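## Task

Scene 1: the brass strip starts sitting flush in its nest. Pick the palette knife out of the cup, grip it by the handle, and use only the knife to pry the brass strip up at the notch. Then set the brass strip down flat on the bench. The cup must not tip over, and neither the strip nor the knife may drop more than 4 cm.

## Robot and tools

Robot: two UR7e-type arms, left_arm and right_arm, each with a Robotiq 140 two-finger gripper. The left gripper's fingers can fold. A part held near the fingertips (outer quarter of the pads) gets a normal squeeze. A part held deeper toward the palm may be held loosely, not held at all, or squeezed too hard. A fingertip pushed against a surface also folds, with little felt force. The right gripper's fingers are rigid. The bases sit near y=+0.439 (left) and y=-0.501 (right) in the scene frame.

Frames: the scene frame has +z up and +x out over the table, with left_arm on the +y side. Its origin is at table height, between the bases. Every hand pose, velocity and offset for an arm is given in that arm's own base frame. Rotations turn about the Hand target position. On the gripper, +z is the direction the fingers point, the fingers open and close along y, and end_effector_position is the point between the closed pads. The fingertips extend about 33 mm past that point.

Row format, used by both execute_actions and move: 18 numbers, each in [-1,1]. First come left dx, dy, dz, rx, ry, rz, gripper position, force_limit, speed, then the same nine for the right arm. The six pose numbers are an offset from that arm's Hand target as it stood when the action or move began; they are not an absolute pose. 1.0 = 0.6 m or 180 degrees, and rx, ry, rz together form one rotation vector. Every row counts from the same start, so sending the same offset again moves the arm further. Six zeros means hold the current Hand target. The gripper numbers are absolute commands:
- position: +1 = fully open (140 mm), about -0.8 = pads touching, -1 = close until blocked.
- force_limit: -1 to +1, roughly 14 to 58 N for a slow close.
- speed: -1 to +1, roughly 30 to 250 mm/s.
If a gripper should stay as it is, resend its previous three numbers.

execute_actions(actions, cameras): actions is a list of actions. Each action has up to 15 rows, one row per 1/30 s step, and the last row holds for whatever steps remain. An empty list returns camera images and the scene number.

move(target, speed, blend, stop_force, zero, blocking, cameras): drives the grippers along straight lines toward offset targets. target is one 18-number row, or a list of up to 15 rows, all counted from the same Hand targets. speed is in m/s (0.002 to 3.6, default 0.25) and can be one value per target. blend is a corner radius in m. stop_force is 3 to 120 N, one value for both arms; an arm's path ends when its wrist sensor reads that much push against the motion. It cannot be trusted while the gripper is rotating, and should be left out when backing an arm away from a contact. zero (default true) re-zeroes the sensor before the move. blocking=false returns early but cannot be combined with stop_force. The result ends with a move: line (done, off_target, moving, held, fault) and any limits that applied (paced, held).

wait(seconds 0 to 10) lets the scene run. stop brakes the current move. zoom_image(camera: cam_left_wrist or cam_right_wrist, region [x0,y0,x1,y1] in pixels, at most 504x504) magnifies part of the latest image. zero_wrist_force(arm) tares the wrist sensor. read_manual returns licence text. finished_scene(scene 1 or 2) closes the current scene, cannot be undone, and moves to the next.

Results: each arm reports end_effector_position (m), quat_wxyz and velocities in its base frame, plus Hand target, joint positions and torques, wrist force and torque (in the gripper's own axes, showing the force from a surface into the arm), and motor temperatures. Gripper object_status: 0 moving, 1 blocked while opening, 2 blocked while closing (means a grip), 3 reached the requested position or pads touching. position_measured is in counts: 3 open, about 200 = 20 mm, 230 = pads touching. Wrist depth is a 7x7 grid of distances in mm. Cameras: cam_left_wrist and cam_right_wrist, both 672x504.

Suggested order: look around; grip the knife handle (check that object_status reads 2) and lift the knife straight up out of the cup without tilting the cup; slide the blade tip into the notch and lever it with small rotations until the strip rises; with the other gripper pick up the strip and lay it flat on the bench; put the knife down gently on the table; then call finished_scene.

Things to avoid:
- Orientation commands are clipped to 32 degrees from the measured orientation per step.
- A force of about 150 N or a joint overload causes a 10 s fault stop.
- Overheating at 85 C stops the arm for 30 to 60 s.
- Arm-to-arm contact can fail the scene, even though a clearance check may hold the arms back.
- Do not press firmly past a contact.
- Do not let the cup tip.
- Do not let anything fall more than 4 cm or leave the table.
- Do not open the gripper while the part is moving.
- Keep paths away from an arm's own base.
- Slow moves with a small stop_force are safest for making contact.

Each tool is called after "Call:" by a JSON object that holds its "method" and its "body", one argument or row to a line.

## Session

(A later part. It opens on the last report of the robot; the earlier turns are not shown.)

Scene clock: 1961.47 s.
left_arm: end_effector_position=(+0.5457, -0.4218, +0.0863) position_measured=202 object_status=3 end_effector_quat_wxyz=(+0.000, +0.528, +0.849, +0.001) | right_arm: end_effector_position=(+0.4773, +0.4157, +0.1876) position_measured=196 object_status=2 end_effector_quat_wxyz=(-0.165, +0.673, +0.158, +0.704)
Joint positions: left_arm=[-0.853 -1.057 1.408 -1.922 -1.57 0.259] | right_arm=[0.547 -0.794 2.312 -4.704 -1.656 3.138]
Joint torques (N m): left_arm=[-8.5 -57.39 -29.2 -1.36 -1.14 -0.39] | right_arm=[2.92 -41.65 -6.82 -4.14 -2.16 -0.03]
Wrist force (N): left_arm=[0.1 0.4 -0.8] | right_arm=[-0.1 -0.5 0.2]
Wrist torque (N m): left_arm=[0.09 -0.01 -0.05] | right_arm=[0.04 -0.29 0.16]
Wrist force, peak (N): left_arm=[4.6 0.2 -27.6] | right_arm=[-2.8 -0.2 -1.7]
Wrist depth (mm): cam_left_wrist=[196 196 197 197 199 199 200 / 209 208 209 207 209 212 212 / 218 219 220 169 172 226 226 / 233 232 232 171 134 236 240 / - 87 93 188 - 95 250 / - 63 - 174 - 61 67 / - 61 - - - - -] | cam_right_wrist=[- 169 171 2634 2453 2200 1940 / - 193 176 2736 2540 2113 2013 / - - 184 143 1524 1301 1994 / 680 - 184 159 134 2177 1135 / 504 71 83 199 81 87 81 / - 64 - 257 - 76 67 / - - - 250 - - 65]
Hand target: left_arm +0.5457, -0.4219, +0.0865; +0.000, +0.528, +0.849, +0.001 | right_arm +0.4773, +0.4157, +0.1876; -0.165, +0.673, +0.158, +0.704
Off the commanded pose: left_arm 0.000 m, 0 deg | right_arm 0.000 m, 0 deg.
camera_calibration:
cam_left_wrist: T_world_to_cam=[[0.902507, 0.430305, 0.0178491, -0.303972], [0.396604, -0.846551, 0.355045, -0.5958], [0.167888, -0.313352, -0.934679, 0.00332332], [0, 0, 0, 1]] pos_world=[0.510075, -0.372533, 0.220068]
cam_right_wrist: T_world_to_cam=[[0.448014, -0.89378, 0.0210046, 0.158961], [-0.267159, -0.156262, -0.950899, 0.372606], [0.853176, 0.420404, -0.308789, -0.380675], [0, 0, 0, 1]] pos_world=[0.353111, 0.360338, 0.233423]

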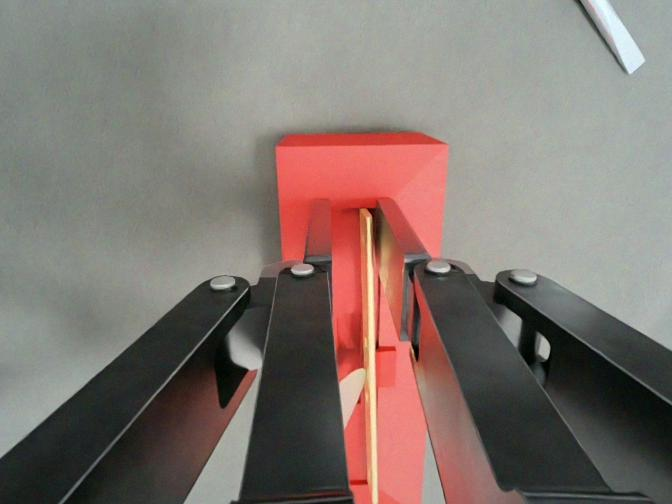

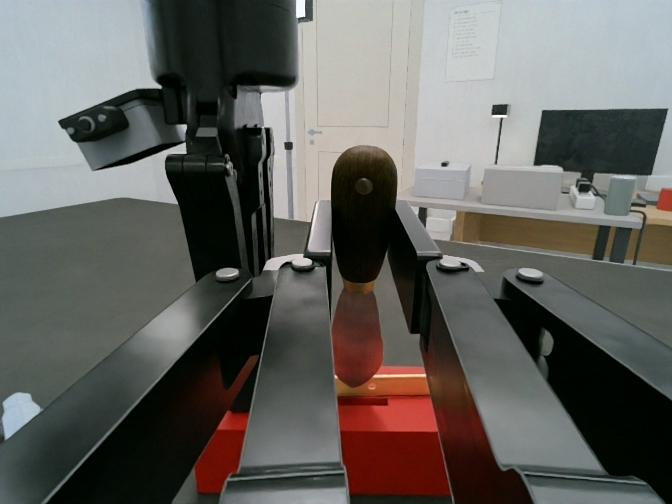

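Call:
{"method": "move", "body": {
  "target": [
    [0.0085,0.0042,0.001,0,0,0,-0.58,-1,-1,0,0,0,0,0,0,-0.98,1,-1]
  ],
  "speed": 0.01,
  "cameras": ["cam_left_wrist","cam_right_wrist"]
}}

Call:
{"method": "zoom_image", "body": {
  "camera": "cam_left_wrist",
  "region": [290, 180, 430, 340]
}}

Call:
{"method": "zoom_image", "body": {
  "camera": "cam_right_wrist",
  "region": [320, 340, 440, 430]
}}

Scene clock: 1975.40 s.
left_arm: end_effector_position=(+0.5506, -0.4195, +0.0871) position_measured=202 object_status=3 end_effector_quat_wxyz=(+0.000, +0.528, +0.849, +0.001) | right_arm: end_effector_position=(+0.4773, +0.4157, +0.1876) position_measured=196 object_status=2 end_effector_quat_wxyz=(-0.165, +0.673, +0.158, +0.704)
Joint positions: left_arm=[-0.845 -1.052 1.399 -1.917 -1.57 0.267] | right_arm=[0.547 -0.794 2.312 -4.704 -1.656 3.138]
Joint torques (N m): left_arm=[7.22 -32.7 -31 -1.28 0.7 1.03] | right_arm=[2.7 -44.88 -6.74 -4.15 -2.06 -0.03]
Wrist force (N): left_arm=[0.1 0.2 -0.8] | right_arm=[0.1 -0.5 0.3]
Wrist torque (N m): left_arm=[0.05 -0.02 -0.05] | right_arm=[0.04 -0.34 0.16]
Wrist force, peak (N): left_arm=[0.1 0.4 -1.2] | right_arm=[0.5 -0.9 -0.4]
Wrist depth (mm): cam_left_wrist=[197 197 197 202 199 200 200 / 209 209 205 207 208 212 216 / 220 217 222 170 175 224 226 / 234 235 232 170 134 239 241 / 249 87 93 92 - 96 250 / - 63 - 188 - 61 67 / - 61 - - - - -] | cam_right_wrist=[- 175 175 2571 2453 3092 - / - 198 182 2771 2808 2425 1994 / - - 184 143 1452 1309 1940 / - - 187 158 135 1667 1569 / - 71 83 198 81 87 441 / - 64 - 259 - 76 67 / - - - 250 - - 65]
Hand target: left_arm +0.5508, -0.4194, +0.0871; +0.000, +0.528, +0.849, +0.001 | right_arm +0.4773, +0.4157, +0.1876; -0.165, +0.673, +0.158, +0.704
Off the commanded pose: left_arm 0.000 m, 0 deg | right_arm 0.000 m, 0 deg.
move: done
camera_calibration:
cam_left_wrist: T_world_to_cam=[[0.902526, 0.430261, 0.0179698, -0.309537], [0.396477, -0.8465, 0.355309, -0.595884], [0.168087, -0.313551, -0.934576, 0.00383115], [0, 0, 0, 1]] pos_world=[0.514976, -0.370033, 0.220866]
cam_right_wrist: T_world_to_cam=[[0.448014, -0.89378, 0.0210046, 0.158961], [-0.267159, -0.156262, -0.950899, 0.372606], [0.853176, 0.420404, -0.308789, -0.380675], [0, 0, 0, 1]] pos_world=[0.353111, 0.360338, 0.233423]

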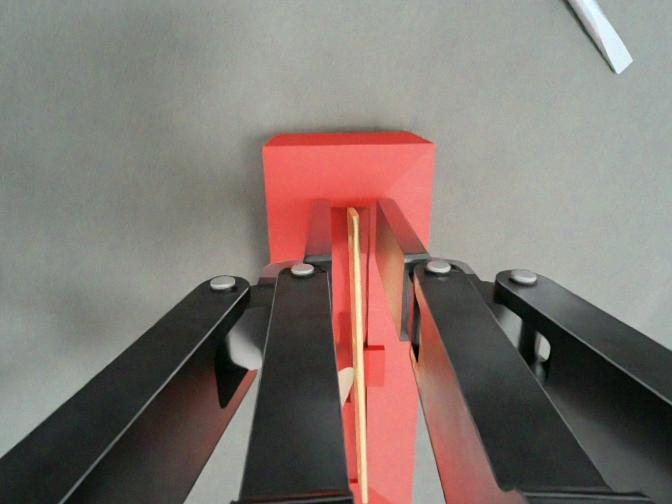

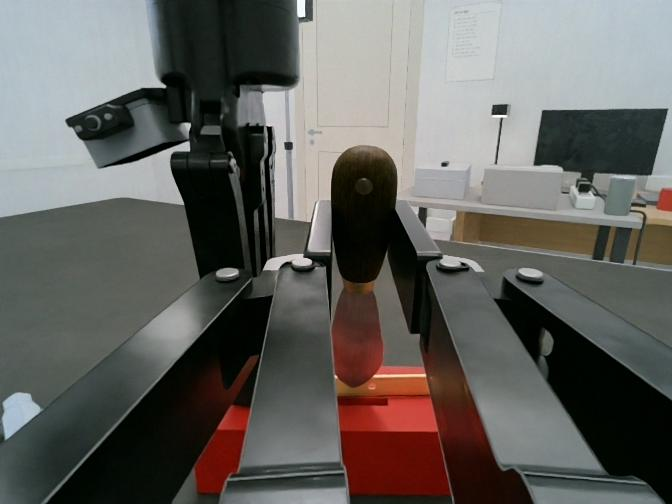

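Scaled by 3.150 from the camera's 672x504 image, which has a finer 960x720 frame.

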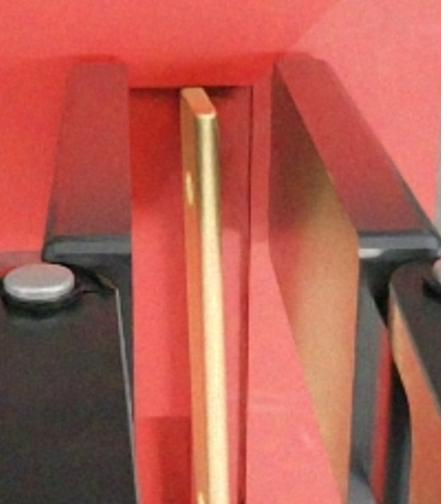

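Scaled by 4.200 from the camera's 672x504 image, which has a finer 960x720 frame.

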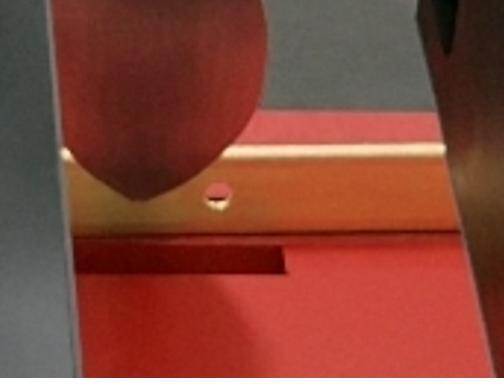

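Call:
{"method": "execute_actions", "body": {
  "actions": [
    [[0,0,0,0,0,0,-1,-1,-1,0,0,0,0,0,0,-0.98,1,-1]]
  ],
  "cameras": ["cam_left_wrist","cam_right_wrist"]
}}

Call:
{"method": "zoom_image", "body": {
  "camera": "cam_left_wrist",
  "region": [290, 180, 430, 340]
}}

Call:
{"method": "zoom_image", "body": {
  "camera": "cam_right_wrist",
  "region": [320, 340, 440, 430]
}}

Scene clock: 1979.97 s.
left_arm: end_effector_position=(+0.5508, -0.4194, +0.0871) position_measured=226 object_status=0 end_effector_quat_wxyz=(+0.000, +0.528, +0.849, +0.001) | right_arm: end_effector_position=(+0.4773, +0.4157, +0.1876) position_measured=196 object_status=2 end_effector_quat_wxyz=(-0.165, +0.673, +0.158, +0.704)
Joint positions: left_arm=[-0.845 -1.052 1.398 -1.917 -1.57 0.267] | right_arm=[0.547 -0.794 2.312 -4.704 -1.656 3.138]
Joint torques (N m): left_arm=[6.43 -33.05 -31.74 -1.33 0.57 1.11] | right_arm=[2.51 -44.93 -6.36 -4.11 -2.19 0.04]
Wrist force (N): left_arm=[-0.5 1.3 -1.7] | right_arm=[1.3 -0.9 -1.2]
Wrist torque (N m): left_arm=[0.08 0.00 -0.15] | right_arm=[0.03 -0.46 0.18]
Wrist force, peak (N): left_arm=[-0.5 1.3 -1.7] | right_arm=[1.5 -0.7 -1.1]
Wrist depth (mm): cam_left_wrist=[197 197 199 199 200 200 201 / 209 207 209 207 210 212 213 / 217 220 215 168 218 224 225 / 234 235 234 117 181 238 240 / 249 246 94 86 - 96 253 / - - - - - - 64 / - - - - - - -] | cam_right_wrist=[- 175 176 2425 2602 - - / - 201 188 2602 2223 1940 1749 / 2602 - 184 143 1461 1278 1872 / - - 191 158 135 2319 1492 / 508 71 83 198 81 87 81 / - 64 - 258 - 76 67 / - - - 250 - - 65]
Hand target: left_arm +0.5508, -0.4194, +0.0871; +0.000, +0.528, +0.849, +0.001 | right_arm +0.4773, +0.4157, +0.1876; -0.165, +0.673, +0.158, +0.704
Off the commanded pose: left_arm 0.000 m, 0 deg | right_arm 0.000 m, 0 deg.
camera_calibration:
cam_left_wrist: T_world_to_cam=[[0.902526, 0.430261, 0.0179698, -0.30976], [0.396477, -0.8465, 0.355309, -0.595879], [0.168087, -0.313551, -0.934576, 0.00382889], [0, 0, 0, 1]] pos_world=[0.515176, -0.369933, 0.220866]
cam_right_wrist: T_world_to_cam=[[0.448014, -0.89378, 0.0210046, 0.158961], [-0.267159, -0.156262, -0.950899, 0.372606], [0.853176, 0.420404, -0.308789, -0.380675], [0, 0, 0, 1]] pos_world=[0.353111, 0.360338, 0.233423]

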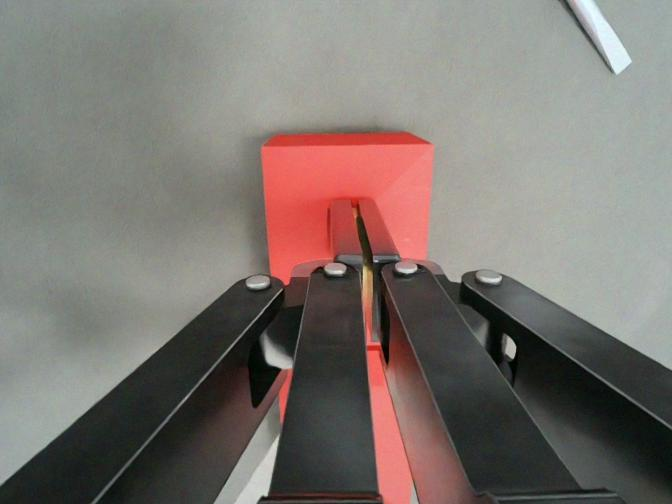

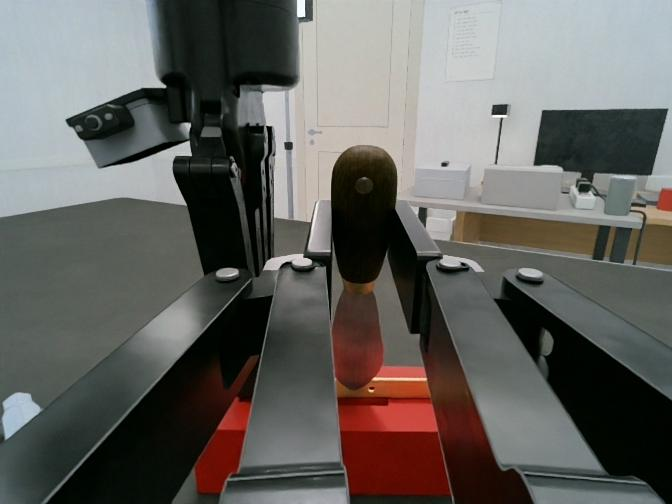

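Scaled by 3.150 from the camera's 672x504 image, which has a finer 960x720 frame.

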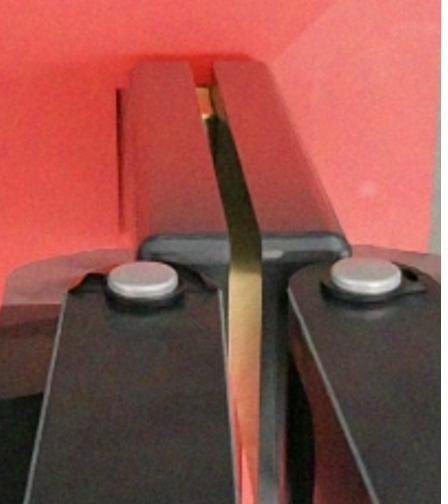

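Scaled by 4.200 from the camera's 672x504 image, which has a finer 960x720 frame.

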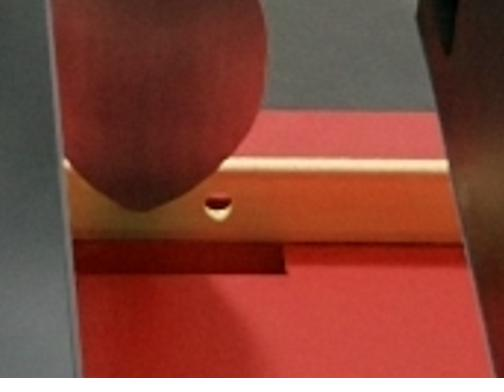

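Call:
{"method": "wait", "body": {
  "seconds": 1.5
}}

Scene clock: 2002.90 s.
left_arm: end_effector_position=(+0.5508, -0.4194, +0.0871) position_measured=226 object_status=2 end_effector_quat_wxyz=(+0.000, +0.528, +0.849, +0.001) | right_arm: end_effector_position=(+0.4773, +0.4157, +0.1876) position_measured=196 object_status=2 end_effector_quat_wxyz=(-0.165, +0.673, +0.158, +0.704)
Joint positions: left_arm=[-0.845 -1.052 1.398 -1.917 -1.57 0.267] | right_arm=[0.547 -0.794 2.312 -4.704 -1.656 3.138]
Joint torques (N m): left_arm=[-9.82 -35.12 -20.19 -1.49 -1.66 1.05] | right_arm=[2.25 -44.07 -6.47 -4.1 -2 -0.06]
Wrist force (N): left_arm=[-0.5 1.4 -1.3] | right_arm=[0.4 -0.6 -0.9]
Wrist torque (N m): left_arm=[0.03 0.00 -0.16] | right_arm=[0.07 -0.39 0.18]
Wrist force, peak (N): left_arm=[-0.5 1.2 -2.2] | right_arm=[1.7 -0.7 -1.4]
Wrist depth (mm): cam_left_wrist=[199 198 197 199 199 200 201 / 209 206 208 206 210 211 211 / 220 220 219 168 175 225 229 / 234 238 232 117 177 237 240 / 249 247 94 85 - 96 254 / - - - - - - 63 / - - - - - - -] | cam_right_wrist=[- 176 175 3005 2319 - - / - 201 188 2634 3138 2052 1749 / - - 184 143 1482 1293 1872 / - - 191 158 134 2481 1721 / - 71 83 198 81 87 477 / - 64 - 257 - 76 67 / - - - 250 - - 65]
Hand target: left_arm +0.5508, -0.4194, +0.0871; +0.000, +0.528, +0.849, +0.001 | right_arm +0.4773, +0.4157, +0.1876; -0.165, +0.673, +0.158, +0.704
Tool commands: left_gripper/position=-1.0 left_gripper/force_limit=-1.0 left_gripper/speed=-1.0 right_gripper/position=-0.98 right_gripper/force_limit=+1.0 right_gripper/speed=-1.0
Off the commanded pose: left_arm 0.000 m, 0 deg | right_arm 0.000 m, 0 deg.
wait: 1.50 s; at rest from the start

Call:
{"method": "move", "body": {
  "target": [
    [0,0,0,0,0,0,-0.98,-0.1,-1,-0.0179,-0.0089,0.003,0,0,0,-0.98,1,-1]
  ],
  "speed": 0.02,
  "cameras": ["cam_left_wrist","cam_right_wrist"]
}}

Call:
{"method": "zoom_image", "body": {
  "camera": "cam_left_wrist",
  "region": [290, 180, 430, 340]
}}

Call:
{"method": "zoom_image", "body": {
  "camera": "cam_right_wrist",
  "region": [320, 340, 440, 430]
}}

Scene clock: 2011.17 s.
left_arm: end_effector_position=(+0.5508, -0.4194, +0.0871) position_measured=227 object_status=2 end_effector_quat_wxyz=(+0.000, +0.528, +0.849, +0.001) | right_arm: end_effector_position=(+0.4667, +0.4104, +0.1894) position_measured=196 object_status=2 end_effector_quat_wxyz=(-0.165, +0.673, +0.158, +0.704)
Joint positions: left_arm=[-0.845 -1.052 1.398 -1.917 -1.57 0.267] | right_arm=[0.551 -0.802 2.342 -4.727 -1.66 3.138]
Joint torques (N m): left_arm=[-9.94 -37.13 -17.53 -1.67 -1.46 1.06] | right_arm=[5.76 -45.1 2.88 -4.83 -2.76 -1.67]
Wrist force (N): left_arm=[0.4 0.9 -3.2] | right_arm=[0.3 -0.5 0.2]
Wrist torque (N m): left_arm=[0.08 -0.04 -0.07] | right_arm=[0.04 -0.31 0.17]
Wrist force, peak (N): left_arm=[0.3 0.6 -3.6] | right_arm=[1.5 -0.9 -1.5]
Wrist depth (mm): cam_left_wrist=[196 198 198 198 199 201 202 / 208 209 210 208 210 212 214 / 226 219 219 168 175 228 226 / 234 234 232 117 182 238 241 / 249 246 94 85 - 96 256 / - - - - - - 63 / - - - - - - -] | cam_right_wrist=[- 189 185 2667 2177 - - / - 207 193 2808 2246 2319 1546 / - - 195 143 1472 1317 1905 / - - 204 158 134 2736 1106 / - 71 83 199 81 87 480 / - 64 - 255 - 76 67 / - - - 261 - - 65]
Hand target: left_arm +0.5508, -0.4194, +0.0871; +0.000, +0.528, +0.849, +0.001 | right_arm +0.4666, +0.4104, +0.1894; -0.165, +0.673, +0.158, +0.704
Off the commanded pose: left_arm 0.000 m, 0 deg | right_arm 0.000 m, 0 deg.
move: done
camera_calibration:
cam_left_wrist: T_world_to_cam=[[0.902526, 0.430261, 0.0179698, -0.30976], [0.396477, -0.8465, 0.355309, -0.595879], [0.168087, -0.313551, -0.934576, 0.00382889], [0, 0, 0, 1]] pos_world=[0.515176, -0.369933, 0.220866]
cam_right_wrist: T_world_to_cam=[[0.448014, -0.89378, 0.0210046, 0.158935], [-0.267159, -0.156262, -0.950899, 0.370657], [0.853176, 0.420404, -0.308789, -0.368847], [0, 0, 0, 1]] pos_world=[0.342511, 0.355038, 0.235223]

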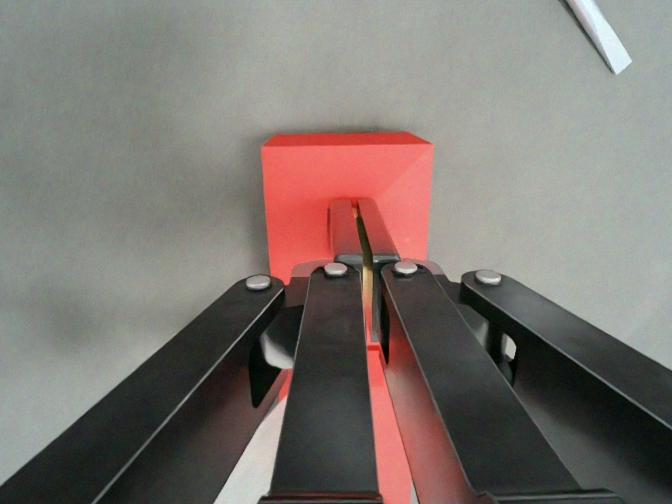

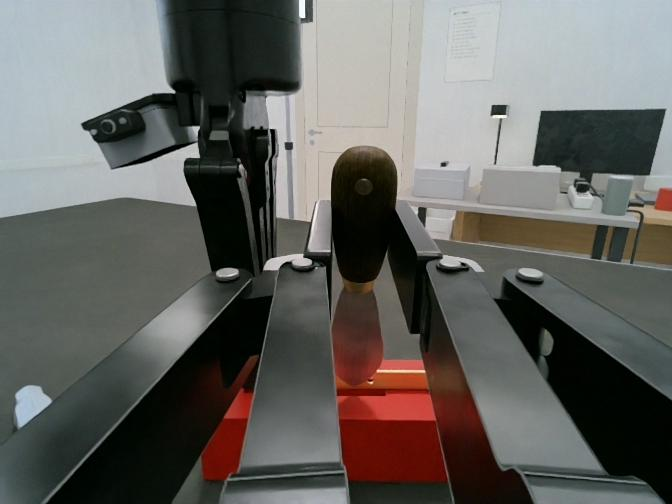

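Scaled by 3.150 from the camera's 672x504 image, which has a finer 960x720 frame.

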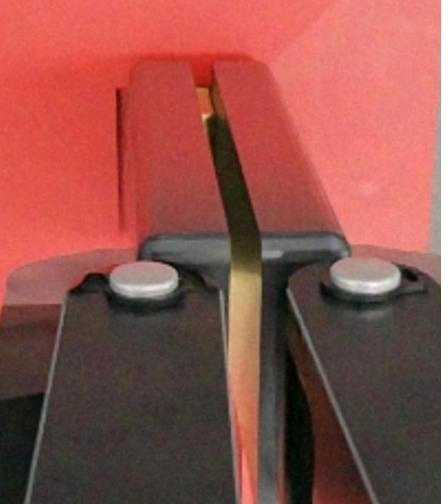

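Scaled by 4.200 from the camera's 672x504 image, which has a finer 960x720 frame.

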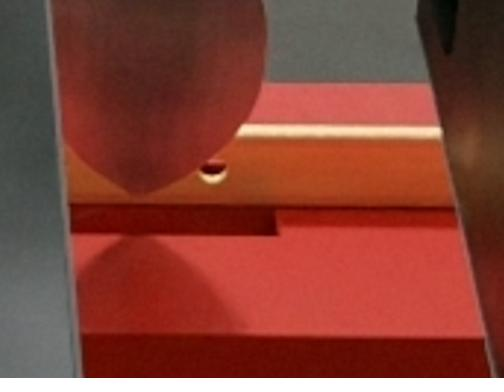

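Call:
{"method": "move", "body": {
  "target": [
    [-0.0022,-0.0011,0.008,0,0,0,-0.98,-0.1,-1,-0.03,-0.015,0.01,0,0,0,-0.98,1,-1],
    [-0.0022,-0.0011,0.05,0,0,0,-0.98,-0.1,-1,-0.06,-0.03,0.02,0,0,0,-0.98,1,-1]
  ],
  "speed": 0.02,
  "cameras": ["cam_left_wrist","cam_right_wrist"]
}}

Call:
{"method": "zoom_image", "body": {
  "camera": "cam_left_wrist",
  "region": [290, 180, 430, 340]
}}

Call:
{"method": "zoom_image", "body": {
  "camera": "cam_right_wrist",
  "region": [190, 300, 460, 430]
}}

Scene clock: 2030.43 s.
left_arm: end_effector_position=(+0.5495, -0.4200, +0.1169) position_measured=227 object_status=2 end_effector_quat_wxyz=(+0.000, +0.528, +0.849, +0.001) | right_arm: end_effector_position=(+0.4307, +0.3924, +0.2014) position_measured=196 object_status=2 end_effector_quat_wxyz=(-0.165, +0.673, +0.158, +0.704)
Joint positions: left_arm=[-0.847 -1.075 1.355 -1.85 -1.57 0.265] | right_arm=[0.564 -0.843 2.449 -4.792 -1.673 3.137]
Joint torques (N m): left_arm=[-9.53 -57.98 -33.76 -1.27 0.61 -1.51] | right_arm=[5.27 -42.14 5.68 -5.27 -2.88 -1.7]
Wrist force (N): left_arm=[0.3 0.1 -0.4] | right_arm=[0.2 -0.7 0.0]
Wrist torque (N m): left_arm=[0.03 -0.02 0.04] | right_arm=[0.00 -0.31 0.17]
Wrist force, peak (N): left_arm=[-0.6 1.2 -3.8] | right_arm=[0.5 -0.8 0.2]
Wrist depth (mm): cam_left_wrist=[223 223 224 224 226 227 228 / 235 236 241 236 238 242 244 / 250 251 251 198 251 255 255 / 264 265 262 117 116 268 277 / 284 - 94 85 - - 289 / - - - - - - 63 / - - - - - - -] | cam_right_wrist=[- 3617 219 2602 2371 2294 1994 / - 242 225 2845 3498 - 2013 / - - 242 143 1492 1317 1922 / - 667 248 159 134 - 2013 / 496 71 83 200 81 87 72 / - 64 - 295 - 76 67 / - - - 292 - - 65]
Hand target: left_arm +0.5495, -0.4200, +0.1171; +0.000, +0.528, +0.849, +0.001 | right_arm +0.4306, +0.3924, +0.2014; -0.165, +0.673, +0.158, +0.704
Off the commanded pose: left_arm 0.000 m, 0 deg | right_arm 0.000 m, 0 deg.
move: done
camera_calibration:
cam_left_wrist: T_world_to_cam=[[0.902526, 0.430261, 0.0179698, -0.308731], [0.396477, -0.8465, 0.355309, -0.606505], [0.168087, -0.313551, -0.934576, 0.0316951], [0, 0, 0, 1]] pos_world=[0.513776, -0.370633, 0.250666]
cam_right_wrist: T_world_to_cam=[[0.448014, -0.89378, 0.0210046, 0.158724], [-0.267159, -0.156262, -0.950899, 0.369638], [0.853176, 0.420404, -0.308789, -0.32686], [0, 0, 0, 1]] pos_world=[0.306511, 0.337038, 0.247223]

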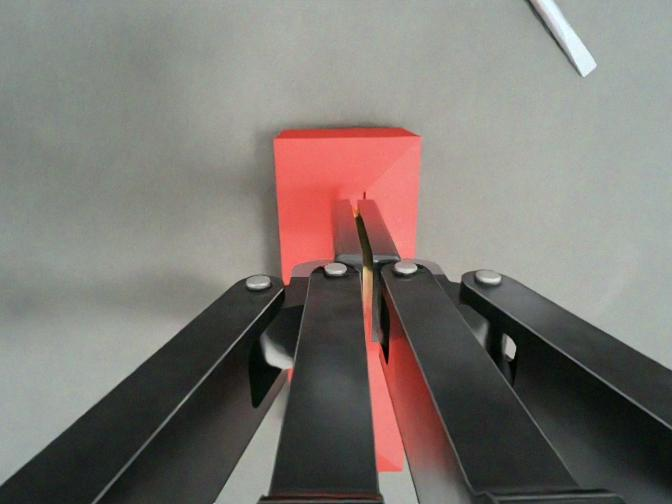

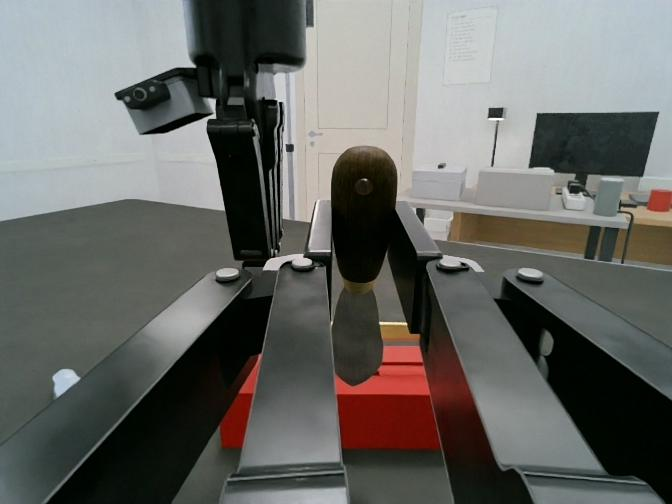

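Scaled by 3.150 from the camera's 672x504 image, which has a finer 960x720 frame.

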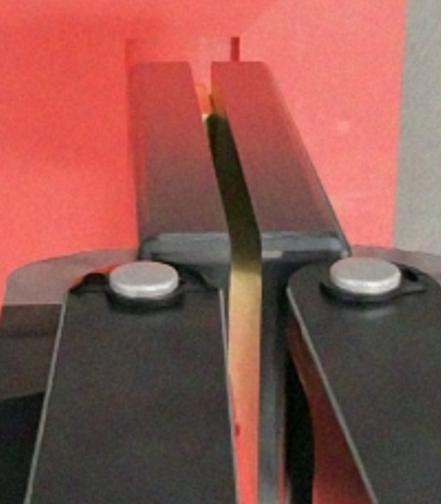

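Scaled by 1.867 from the camera's 672x504 image, which has a finer 960x720 frame.

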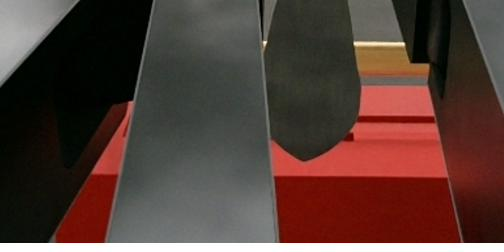

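Call:
{"method": "move", "body": {
  "target": [
    [0,0,0.12,0,0,0,-0.98,-0.1,-1,0,0,0,0,0,0,-0.98,1,-1],
    [-0.2325,0.3333,0.17,0,0,0,-0.98,-0.1,-1,0,0,0,0,0,0,-0.98,1,-1]
  ],
  "speed": 0.1,
  "blend": 0.01,
  "cameras": ["cam_left_wrist","cam_right_wrist"]
}}

Scene clock: 2078.83 s.
left_arm: end_effector_position=(+0.4101, -0.2202, +0.2191) position_measured=227 object_status=2 end_effector_quat_wxyz=(+0.000, +0.528, +0.849, +0.001) | right_arm: end_effector_position=(+0.4306, +0.3924, +0.2014) position_measured=196 object_status=2 end_effector_quat_wxyz=(-0.165, +0.673, +0.158, +0.704)
Joint positions: left_arm=[-0.784 -1.67 1.811 -1.711 -1.57 0.328] | right_arm=[0.564 -0.843 2.449 -4.792 -1.673 3.137]
Joint torques (N m): left_arm=[8.66 -32.2 -14.66 -0.99 1.22 1.2] | right_arm=[4.87 -40.52 6.44 -5.12 -2.14 -1.75]
Wrist force (N): left_arm=[0.4 0.3 -0.5] | right_arm=[0.3 -0.3 0.3]
Wrist torque (N m): left_arm=[0.07 -0.04 -0.07] | right_arm=[0.08 -0.32 0.17]
Wrist force, peak (N): left_arm=[-0.4 0.2 -1.4] | right_arm=[0.6 -0.7 0.3]
Wrist depth (mm): cam_left_wrist=[318 - - - 321 321 323 / 332 335 - 342 332 335 335 / 349 356 353 354 355 366 - / 372 372 372 112 111 380 - / 397 - 94 85 - - - / - - - - - - 63 / - - - - - - -] | cam_right_wrist=[- 4445 3334 2177 2453 2134 1617 / 2883 3556 3283 2883 2571 2177 2113 / 3048 4184 3951 143 1503 1423 1735 / 643 - - 159 135 - 1680 / 575 71 83 200 81 87 72 / - 64 - 296 - 76 67 / - - - 293 - - 65]
Hand target: left_arm +0.4100, -0.2200, +0.2191; +0.000, +0.528, +0.849, +0.001 | right_arm +0.4306, +0.3924, +0.2014; -0.165, +0.673, +0.158, +0.704
Off the commanded pose: left_arm 0.000 m, 0 deg | right_arm 0.000 m, 0 deg.
move: done
camera_calibration:
cam_left_wrist: T_world_to_cam=[[0.902526, 0.430261, 0.0179698, -0.27081], [0.396477, -0.8465, 0.355309, -0.418422], [0.168087, -0.313551, -0.934576, 0.213177], [0, 0, 0, 1]] pos_world=[0.374476, -0.170833, 0.352766]
cam_right_wrist: T_world_to_cam=[[0.448014, -0.89378, 0.0210046, 0.158679], [-0.267159, -0.156262, -0.950899, 0.369595], [0.853176, 0.420404, -0.308789, -0.326733], [0, 0, 0, 1]] pos_world=[0.306411, 0.336938, 0.247223]

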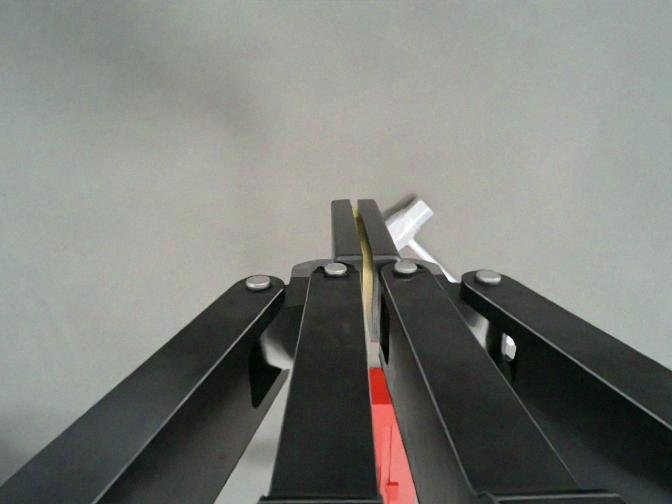

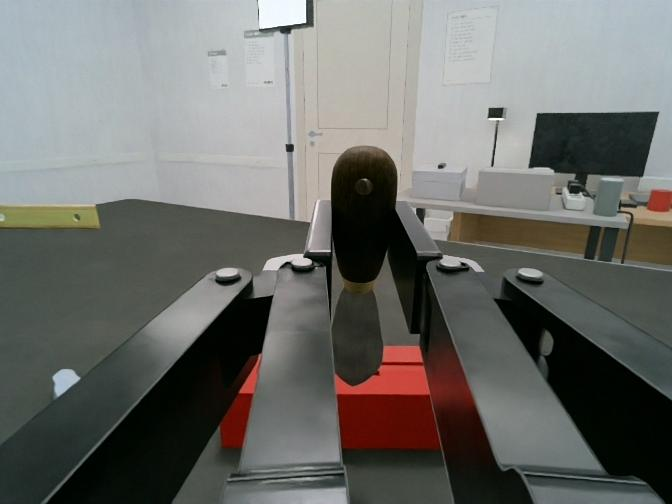

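Call:
{"method": "move", "body": {
  "target": [
    [-0.03,-0.015,0,0.037,-0.0747,0,-0.98,-0.1,-1,0,0,0,0,0,0,-0.98,1,-1],
    [-0.03,-0.015,-0.265,0.037,-0.0747,0,-0.98,-0.1,-1,0,0,0,0,0,0,-0.98,1,-1]
  ],
  "speed": 0.08,
  "cameras": ["cam_left_wrist","cam_right_wrist"]
}}

Call:
{"method": "zoom_image", "body": {
  "camera": "cam_left_wrist",
  "region": [290, 180, 430, 340]
}}

Scene clock: 2095.80 s.
left_arm: end_effector_position=(+0.3920, -0.2290, +0.0602) position_measured=227 object_status=2 end_effector_quat_wxyz=(+0.069, +0.523, +0.842, +0.112) | right_arm: end_effector_position=(+0.4306, +0.3924, +0.2014) position_measured=196 object_status=2 end_effector_quat_wxyz=(-0.165, +0.673, +0.158, +0.704)
Joint positions: left_arm=[-1.019 -1.63 2.252 -2.216 -1.309 0.096] | right_arm=[0.564 -0.843 2.449 -4.792 -1.673 3.137]
Joint torques (N m): left_arm=[8.43 -6.13 -13.51 -4.7 1.75 1.13] | right_arm=[1.68 -39.54 6.29 -5.01 -0.89 -1.67]
Wrist force (N): left_arm=[-0.5 0.2 -0.3] | right_arm=[0.4 -0.3 0.0]
Wrist torque (N m): left_arm=[0.11 0.15 0.06] | right_arm=[0.07 -0.33 0.17]
Wrist force, peak (N): left_arm=[-0.5 0.4 -1.0] | right_arm=[0.5 -0.9 0.2]
Wrist depth (mm): cam_left_wrist=[150 157 167 176 191 199 214 / 158 164 174 185 199 213 228 / 166 173 185 194 210 227 244 / 175 183 193 117 218 243 271 / 184 189 94 85 - - 291 / - - - - - - 63 / - - - - - - -] | cam_right_wrist=[- 3138 3005 2736 2453 - 2200 / - 4268 - 2736 2398 2398 1958 / - 4445 3005 142 1524 1350 1872 / - - 776 159 134 2134 2013 / - 71 83 199 81 87 - / - 64 - 295 - 76 67 / - - - 294 - - 65]
Hand target: left_arm +0.3920, -0.2290, +0.0601; +0.069, +0.523, +0.842, +0.112 | right_arm +0.4306, +0.3924, +0.2014; -0.165, +0.673, +0.158, +0.704
Off the commanded pose: left_arm 0.000 m, 0 deg | right_arm 0.000 m, 0 deg.
move: done
camera_calibration:
cam_left_wrist: T_world_to_cam=[[0.867808, 0.413076, 0.276184, -0.253651], [0.314706, -0.887031, 0.337841, -0.338391], [0.384537, -0.206264, -0.89977, 0.0026906], [0, 0, 0, 1]] pos_world=[0.32558, -0.194831, 0.186797]
cam_right_wrist: T_world_to_cam=[[0.448014, -0.89378, 0.0210046, 0.158679], [-0.267159, -0.156262, -0.950899, 0.369595], [0.853176, 0.420404, -0.308789, -0.326733], [0, 0, 0, 1]] pos_world=[0.306411, 0.336938, 0.247223]

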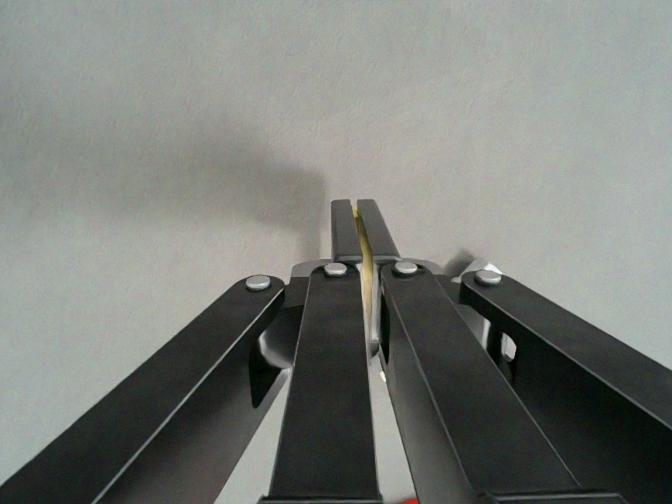

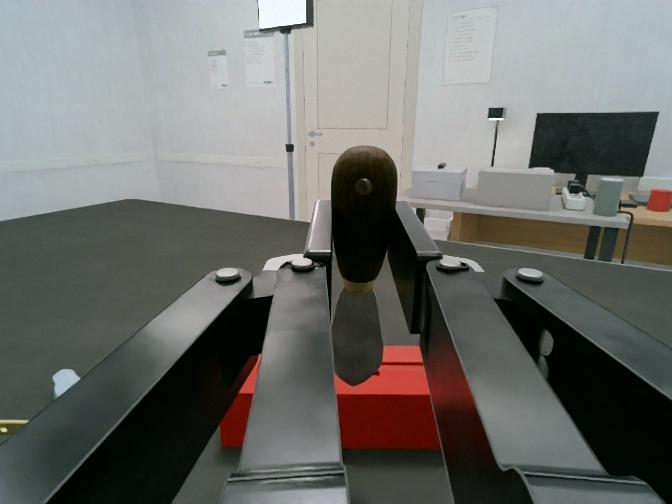

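Scaled by 3.150 from the camera's 672x504 image, which has a finer 960x720 frame.

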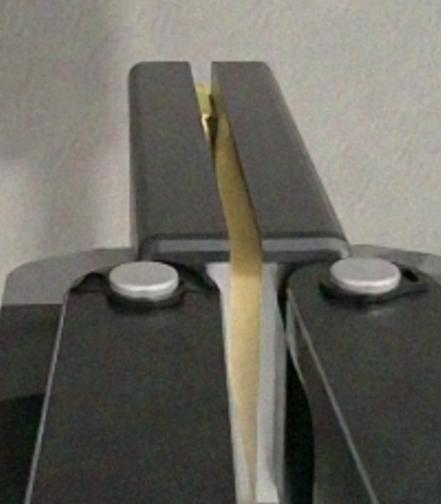

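Call:
{"method": "move", "body": {
  "target": [
    [0,0,-0.05,0,0,0,-0.98,-0.1,-1,0,0,0,0,0,0,-0.98,1,-1]
  ],
  "speed": 0.005,
  "stop_force": 3,
  "cameras": ["cam_left_wrist","cam_right_wrist"]
}}

Call:
{"method": "zoom_image", "body": {
  "camera": "cam_left_wrist",
  "region": [290, 180, 430, 340]
}}

Scene clock: 2106.13 s.
left_arm: end_effector_position=(+0.3920, -0.2290, +0.0364) position_measured=227 object_status=2 end_effector_quat_wxyz=(+0.069, +0.523, +0.842, +0.112) | right_arm: end_effector_position=(+0.4306, +0.3924, +0.2014) position_measured=196 object_status=2 end_effector_quat_wxyz=(-0.165, +0.673, +0.158, +0.704)
Joint positions: left_arm=[-1.019 -1.585 2.286 -2.296 -1.309 0.096] | right_arm=[0.564 -0.843 2.449 -4.792 -1.673 3.137]
Joint torques (N m): left_arm=[4.69 -31.11 -27.34 -1.82 0.96 -1.18] | right_arm=[-1.95 -37.99 6.06 -4.87 0.69 -1.62]
Wrist force (N): left_arm=[-1.1 1.0 -3.0] | right_arm=[0.4 -0.3 0.1]
Wrist torque (N m): left_arm=[0.07 0.14 0.05] | right_arm=[0.07 -0.32 0.17]
Wrist force, peak (N): left_arm=[0.1 1.7 -14.0] | right_arm=[0.5 -0.9 0.0]
Wrist depth (mm): cam_left_wrist=[132 136 143 153 163 172 187 / 138 143 154 162 174 184 200 / 145 152 160 167 183 200 215 / 152 159 169 117 190 209 233 / 160 166 94 86 - - 249 / - - - - - - 64 / - - - - - - -] | cam_right_wrist=[3185 3810 3138 2425 2345 - 1922 / - 5334 3556 2667 2571 2052 2223 / 2771 3233 2808 142 1461 1359 1922 / - - - 158 134 - 2032 / - 71 83 200 81 87 81 / - 64 - 295 - 76 67 / - - - 293 - - 65]
Hand target: left_arm +0.3920, -0.2290, +0.0364; +0.069, +0.523, +0.842, +0.112 (not the last commanded pose) | right_arm +0.4306, +0.3924, +0.2014; -0.165, +0.673, +0.158, +0.704
Off the commanded pose: left_arm 0.006 m, 0 deg | right_arm 0.000 m, 0 deg.
move: contact (left_arm)
camera_calibration:
cam_left_wrist: T_world_to_cam=[[0.867808, 0.413076, 0.276184, -0.247078], [0.314706, -0.887031, 0.337841, -0.33035], [0.384537, -0.206264, -0.89977, -0.0187239], [0, 0, 0, 1]] pos_world=[0.32558, -0.194831, 0.162997]
cam_right_wrist: T_world_to_cam=[[0.448014, -0.89378, 0.0210046, 0.158679], [-0.267159, -0.156262, -0.950899, 0.369595], [0.853176, 0.420404, -0.308789, -0.326733], [0, 0, 0, 1]] pos_world=[0.306411, 0.336938, 0.247223]

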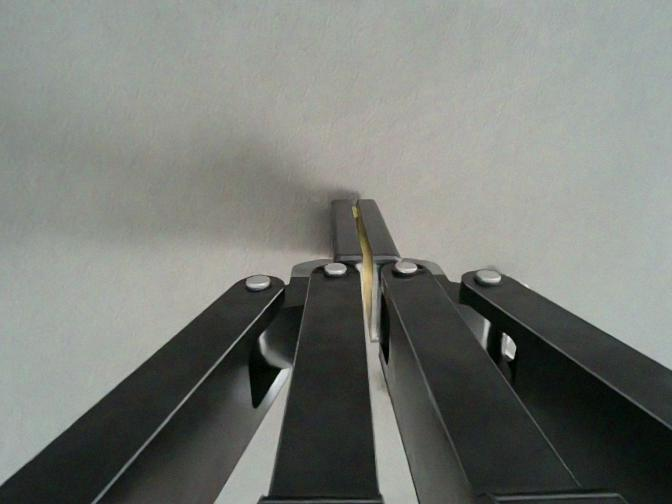

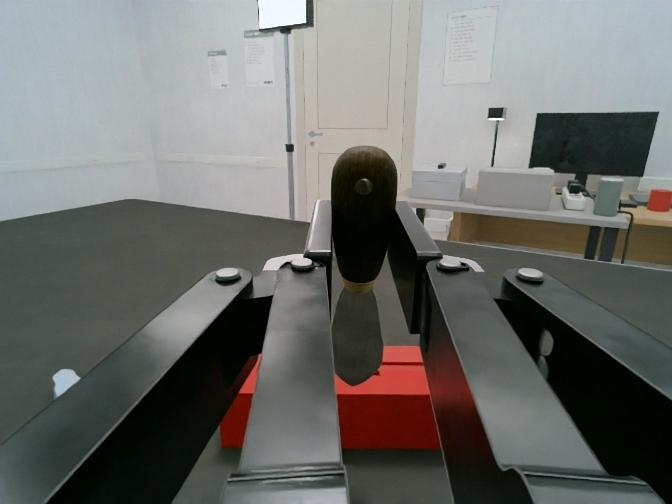

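Scaled by 3.150 from the camera's 672x504 image, which has a finer 960x720 frame.

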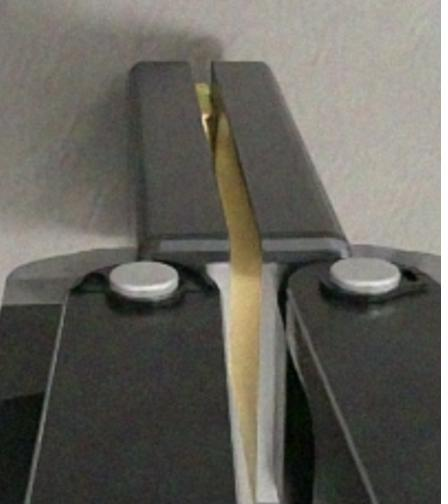

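Call:
{"method": "execute_actions", "body": {
  "actions": []
}}

Scene clock: 2130.47 s.
left_arm: end_effector_position=(+0.3920, -0.2290, +0.0364) position_measured=227 object_status=2 end_effector_quat_wxyz=(+0.069, +0.523, +0.842, +0.112) | right_arm: end_effector_position=(+0.4306, +0.3924, +0.2014) position_measured=196 object_status=2 end_effector_quat_wxyz=(-0.165, +0.673, +0.158, +0.704)
Joint positions: left_arm=[-1.019 -1.585 2.286 -2.296 -1.309 0.096] | right_arm=[0.564 -0.843 2.449 -4.792 -1.673 3.137]
Joint velocities: within noise
Joint torques (N m): left_arm=[4.64 -31.13 -26.94 -3.89 0.82 -1.02] | right_arm=[-3.44 -37.56 5.61 -4.85 1.16 -1.63]
Motor temperatures (°C): left_arm=[31 30 32 41 44 44] | right_arm=[39 32 34 39 43 35]
Wrist force (N): left_arm=[-1.2 1.0 -1.9] | right_arm=[0.4 -0.5 0.0]
Wrist torque (N m): left_arm=[0.06 0.15 0.05] | right_arm=[0.03 -0.34 0.18]
Wrist force, peak (N): left_arm=[-1.1 0.7 -3.1] | right_arm=[0.7 -0.6 0.1]
Wrist depth (mm): cam_left_wrist=[132 137 147 153 162 173 186 / 138 144 151 162 172 185 199 / 145 152 160 169 183 198 214 / 152 159 168 117 190 212 232 / 161 166 94 86 - 96 249 / - - - - - - 64 / - - - - - - -] | cam_right_wrist=[- 3138 3283 2602 2425 - 2481 / - - 2964 2808 2510 - 2092 / - - 2771 143 1558 1386 1958 / - - - 158 135 2072 2155 / 549 71 83 200 81 87 506 / - 64 - 295 - 76 67 / - - - - - - 65]
Hand target: left_arm +0.3920, -0.2290, +0.0364; +0.069, +0.523, +0.842, +0.112 (not the last commanded pose) | right_arm +0.4306, +0.3924, +0.2014; -0.165, +0.673, +0.158, +0.704
Tool commands: left_gripper/position=-0.98 left_gripper/force_limit=-0.1 left_gripper/speed=-1.0 right_gripper/position=-0.98 right_gripper/force_limit=+1.0 right_gripper/speed=-1.0
Off the commanded pose: left_arm 0.006 m, 0 deg | right_arm 0.000 m, 0 deg.
camera_calibration:
cam_left_wrist: T_world_to_cam=[[0.867808, 0.413076, 0.276184, -0.247078], [0.314706, -0.887031, 0.337841, -0.33035], [0.384537, -0.206264, -0.89977, -0.0187239], [0, 0, 0, 1]] pos_world=[0.32558, -0.194831, 0.162997]
cam_right_wrist: T_world_to_cam=[[0.448014, -0.89378, 0.0210046, 0.158679], [-0.267159, -0.156262, -0.950899, 0.369595], [0.853176, 0.420404, -0.308789, -0.326733], [0, 0, 0, 1]] pos_world=[0.306411, 0.336938, 0.247223]

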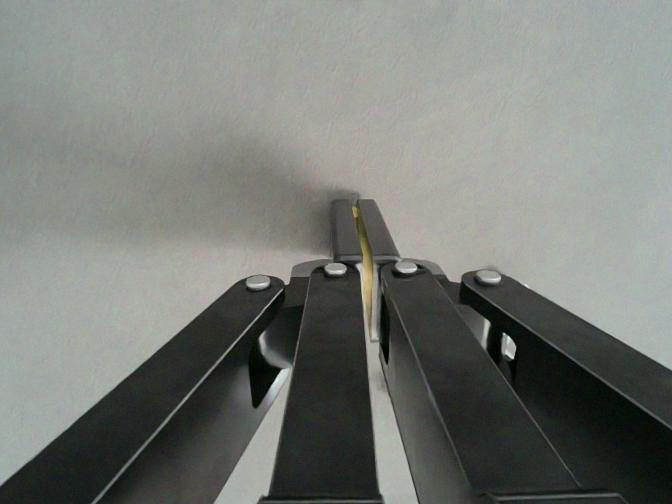

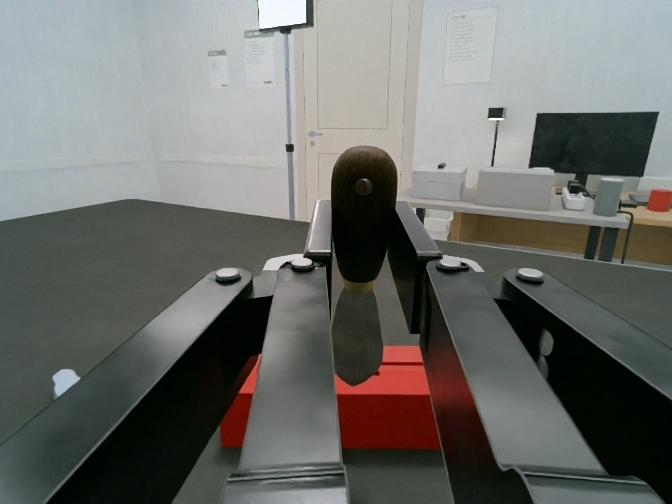

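Call:
{"method": "execute_actions", "body": {
  "actions": [
    [[0,0,0,0,0,0,-0.71,-0.1,-1,0,0,0,0,0,0,-0.98,1,-1]],
    [[0,0,0.002,0,0,0,-0.71,-0.1,-1,0,0,0,0,0,0,-0.98,1,-1]]
  ],
  "cameras": ["cam_left_wrist"]
}}

Scene clock: 2146.03 s.
left_arm: end_effector_position=(+0.3920, -0.2290, +0.0376) position_measured=218 object_status=3 end_effector_quat_wxyz=(+0.069, +0.523, +0.842, +0.112) | right_arm: end_effector_position=(+0.4306, +0.3924, +0.2014) position_measured=196 object_status=2 end_effector_quat_wxyz=(-0.165, +0.673, +0.158, +0.704)
Joint positions: left_arm=[-1.019 -1.587 2.284 -2.292 -1.309 0.096] | right_arm=[0.564 -0.843 2.449 -4.792 -1.673 3.137]
Joint torques (N m): left_arm=[5.07 -31.87 -28.21 -1.29 0.88 -0.69] | right_arm=[-3.94 -36.98 6.08 -4.81 1.54 -1.5]
Wrist force (N): left_arm=[-0.3 0.1 -0.6] | right_arm=[0.2 -0.2 0.2]
Wrist torque (N m): left_arm=[0.07 0.10 0.05] | right_arm=[0.11 -0.30 0.17]
Wrist force, peak (N): left_arm=[-1.1 0.8 -2.9] | right_arm=[0.5 -0.9 0.1]
Wrist depth (mm): cam_left_wrist=[133 138 146 154 163 174 188 / 140 144 153 163 174 185 201 / 146 152 162 171 183 200 215 / 153 161 170 123 123 211 237 / 161 167 95 85 - 84 250 / - - - - - - 63 / - - - - - - 68] | cam_right_wrist=[2634 - 3951 2602 2453 - - / - 3185 - 3005 2481 2481 1888 / - 3283 - 142 1513 1342 1763 / - - - 159 156 2481 1160 / - 71 83 200 81 87 503 / - 64 - 294 - 76 67 / - - - 293 - - 65]
Hand target: left_arm +0.3920, -0.2290, +0.0376; +0.069, +0.523, +0.842, +0.112 | right_arm +0.4306, +0.3924, +0.2014; -0.165, +0.673, +0.158, +0.704
Off the commanded pose: left_arm 0.000 m, 0 deg | right_arm 0.000 m, 0 deg.
camera_calibration:
cam_left_wrist: T_world_to_cam=[[0.867808, 0.413076, 0.276184, -0.247382], [0.314706, -0.887031, 0.337841, -0.330722], [0.384537, -0.206264, -0.89977, -0.0177342], [0, 0, 0, 1]] pos_world=[0.32558, -0.194831, 0.164097]
Images, in order (width x height): cam_left_wrist 672x504.

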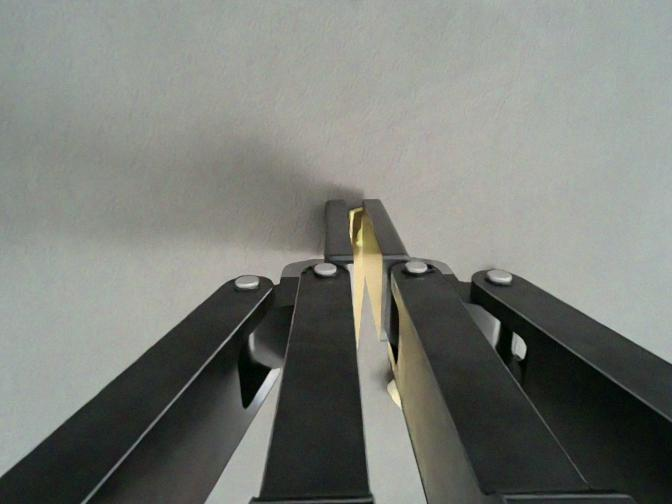

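Call:
{"method": "zoom_image", "body": {
  "camera": "cam_left_wrist",
  "region": [260, 160, 460, 420]
}}

Scaled by 1.938 from the camera's 672x504 image, which has a finer 960x720 frame.

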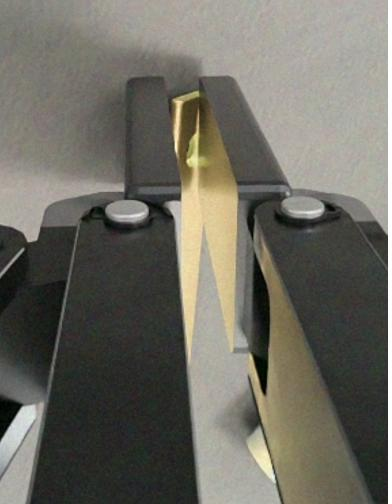

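Call:
{"method": "execute_actions", "body": {
  "actions": [
    [[0,0,0.0025,0,0,0,-0.71,-0.1,-1,0,0,0,0,0,0,-0.98,1,-1]],
    [[0,0,0,0,0,0,-0.61,-0.1,-1,0,0,0,0,0,0,-0.98,1,-1]]
  ],
  "cameras": ["cam_left_wrist"]
}}

Call:
{"method": "zoom_image", "body": {
  "camera": "cam_left_wrist",
  "region": [260, 160, 460, 420]
}}

Scene clock: 2158.60 s.
left_arm: end_effector_position=(+0.3920, -0.2290, +0.0391) position_measured=206 object_status=3 end_effector_quat_wxyz=(+0.069, +0.523, +0.842, +0.112) | right_arm: end_effector_position=(+0.4306, +0.3924, +0.2014) position_measured=196 object_status=2 end_effector_quat_wxyz=(-0.165, +0.673, +0.158, +0.704)
Joint positions: left_arm=[-1.019 -1.59 2.282 -2.287 -1.309 0.096] | right_arm=[0.564 -0.843 2.449 -4.792 -1.673 3.137]
Joint torques (N m): left_arm=[4.74 -31.29 -27.97 -1.4 0.78 -0.45] | right_arm=[-4.29 -36.77 5.04 -4.75 1.59 -1.47]
Wrist force (N): left_arm=[-0.4 0.2 -1.0] | right_arm=[0.3 -0.5 0.0]
Wrist torque (N m): left_arm=[0.06 0.10 0.05] | right_arm=[0.03 -0.30 0.17]
Wrist force, peak (N): left_arm=[-0.5 0.3 -1.2] | right_arm=[0.4 -1.0 0.2]
Wrist depth (mm): cam_left_wrist=[134 139 147 155 165 176 190 / 141 146 154 163 176 188 202 / 148 154 163 175 187 201 218 / 155 162 171 175 124 214 236 / 163 166 93 92 - 95 245 / - 62 - 212 - 61 67 / - 63 - - - - -] | cam_right_wrist=[- - 3185 2667 2481 2345 1808 / - - - 2845 2398 2270 2113 / - - 3387 142 1482 1301 1888 / - - - 158 134 2571 2177 / - 71 83 200 81 87 81 / - 64 - 296 - 76 67 / - - - - - - 65]
Hand target: left_arm +0.3920, -0.2290, +0.0391; +0.069, +0.523, +0.842, +0.112 | right_arm +0.4306, +0.3924, +0.2014; -0.165, +0.673, +0.158, +0.704
Off the commanded pose: left_arm 0.000 m, 0 deg | right_arm 0.000 m, 0 deg.
camera_calibration:
cam_left_wrist: T_world_to_cam=[[0.867808, 0.413076, 0.276184, -0.247824], [0.314706, -0.887031, 0.337841, -0.331262], [0.384537, -0.206264, -0.89977, -0.0162945], [0, 0, 0, 1]] pos_world=[0.32558, -0.194831, 0.165697]
Images, in order (width x height): cam_left_wrist 672x504.

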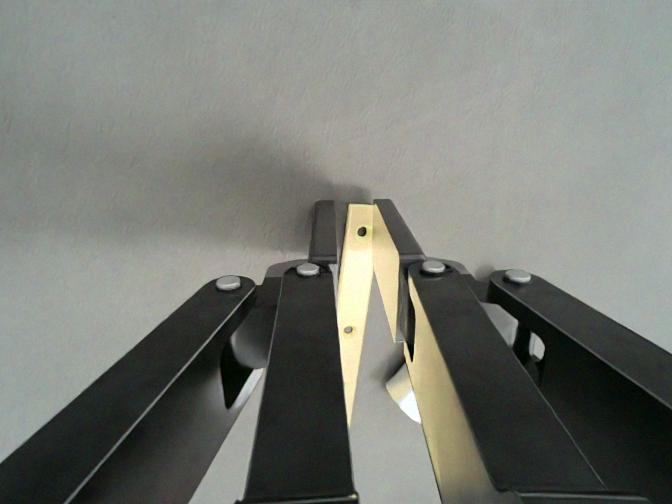

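Scaled by 1.938 from the camera's 672x504 image, which has a finer 960x720 frame.

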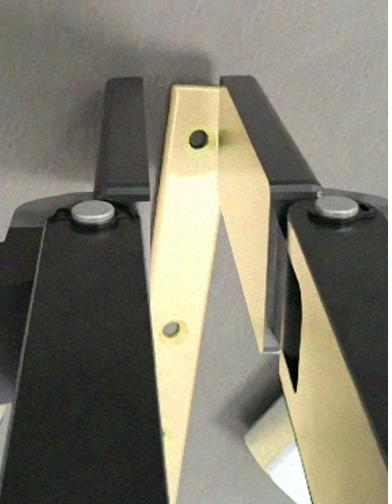

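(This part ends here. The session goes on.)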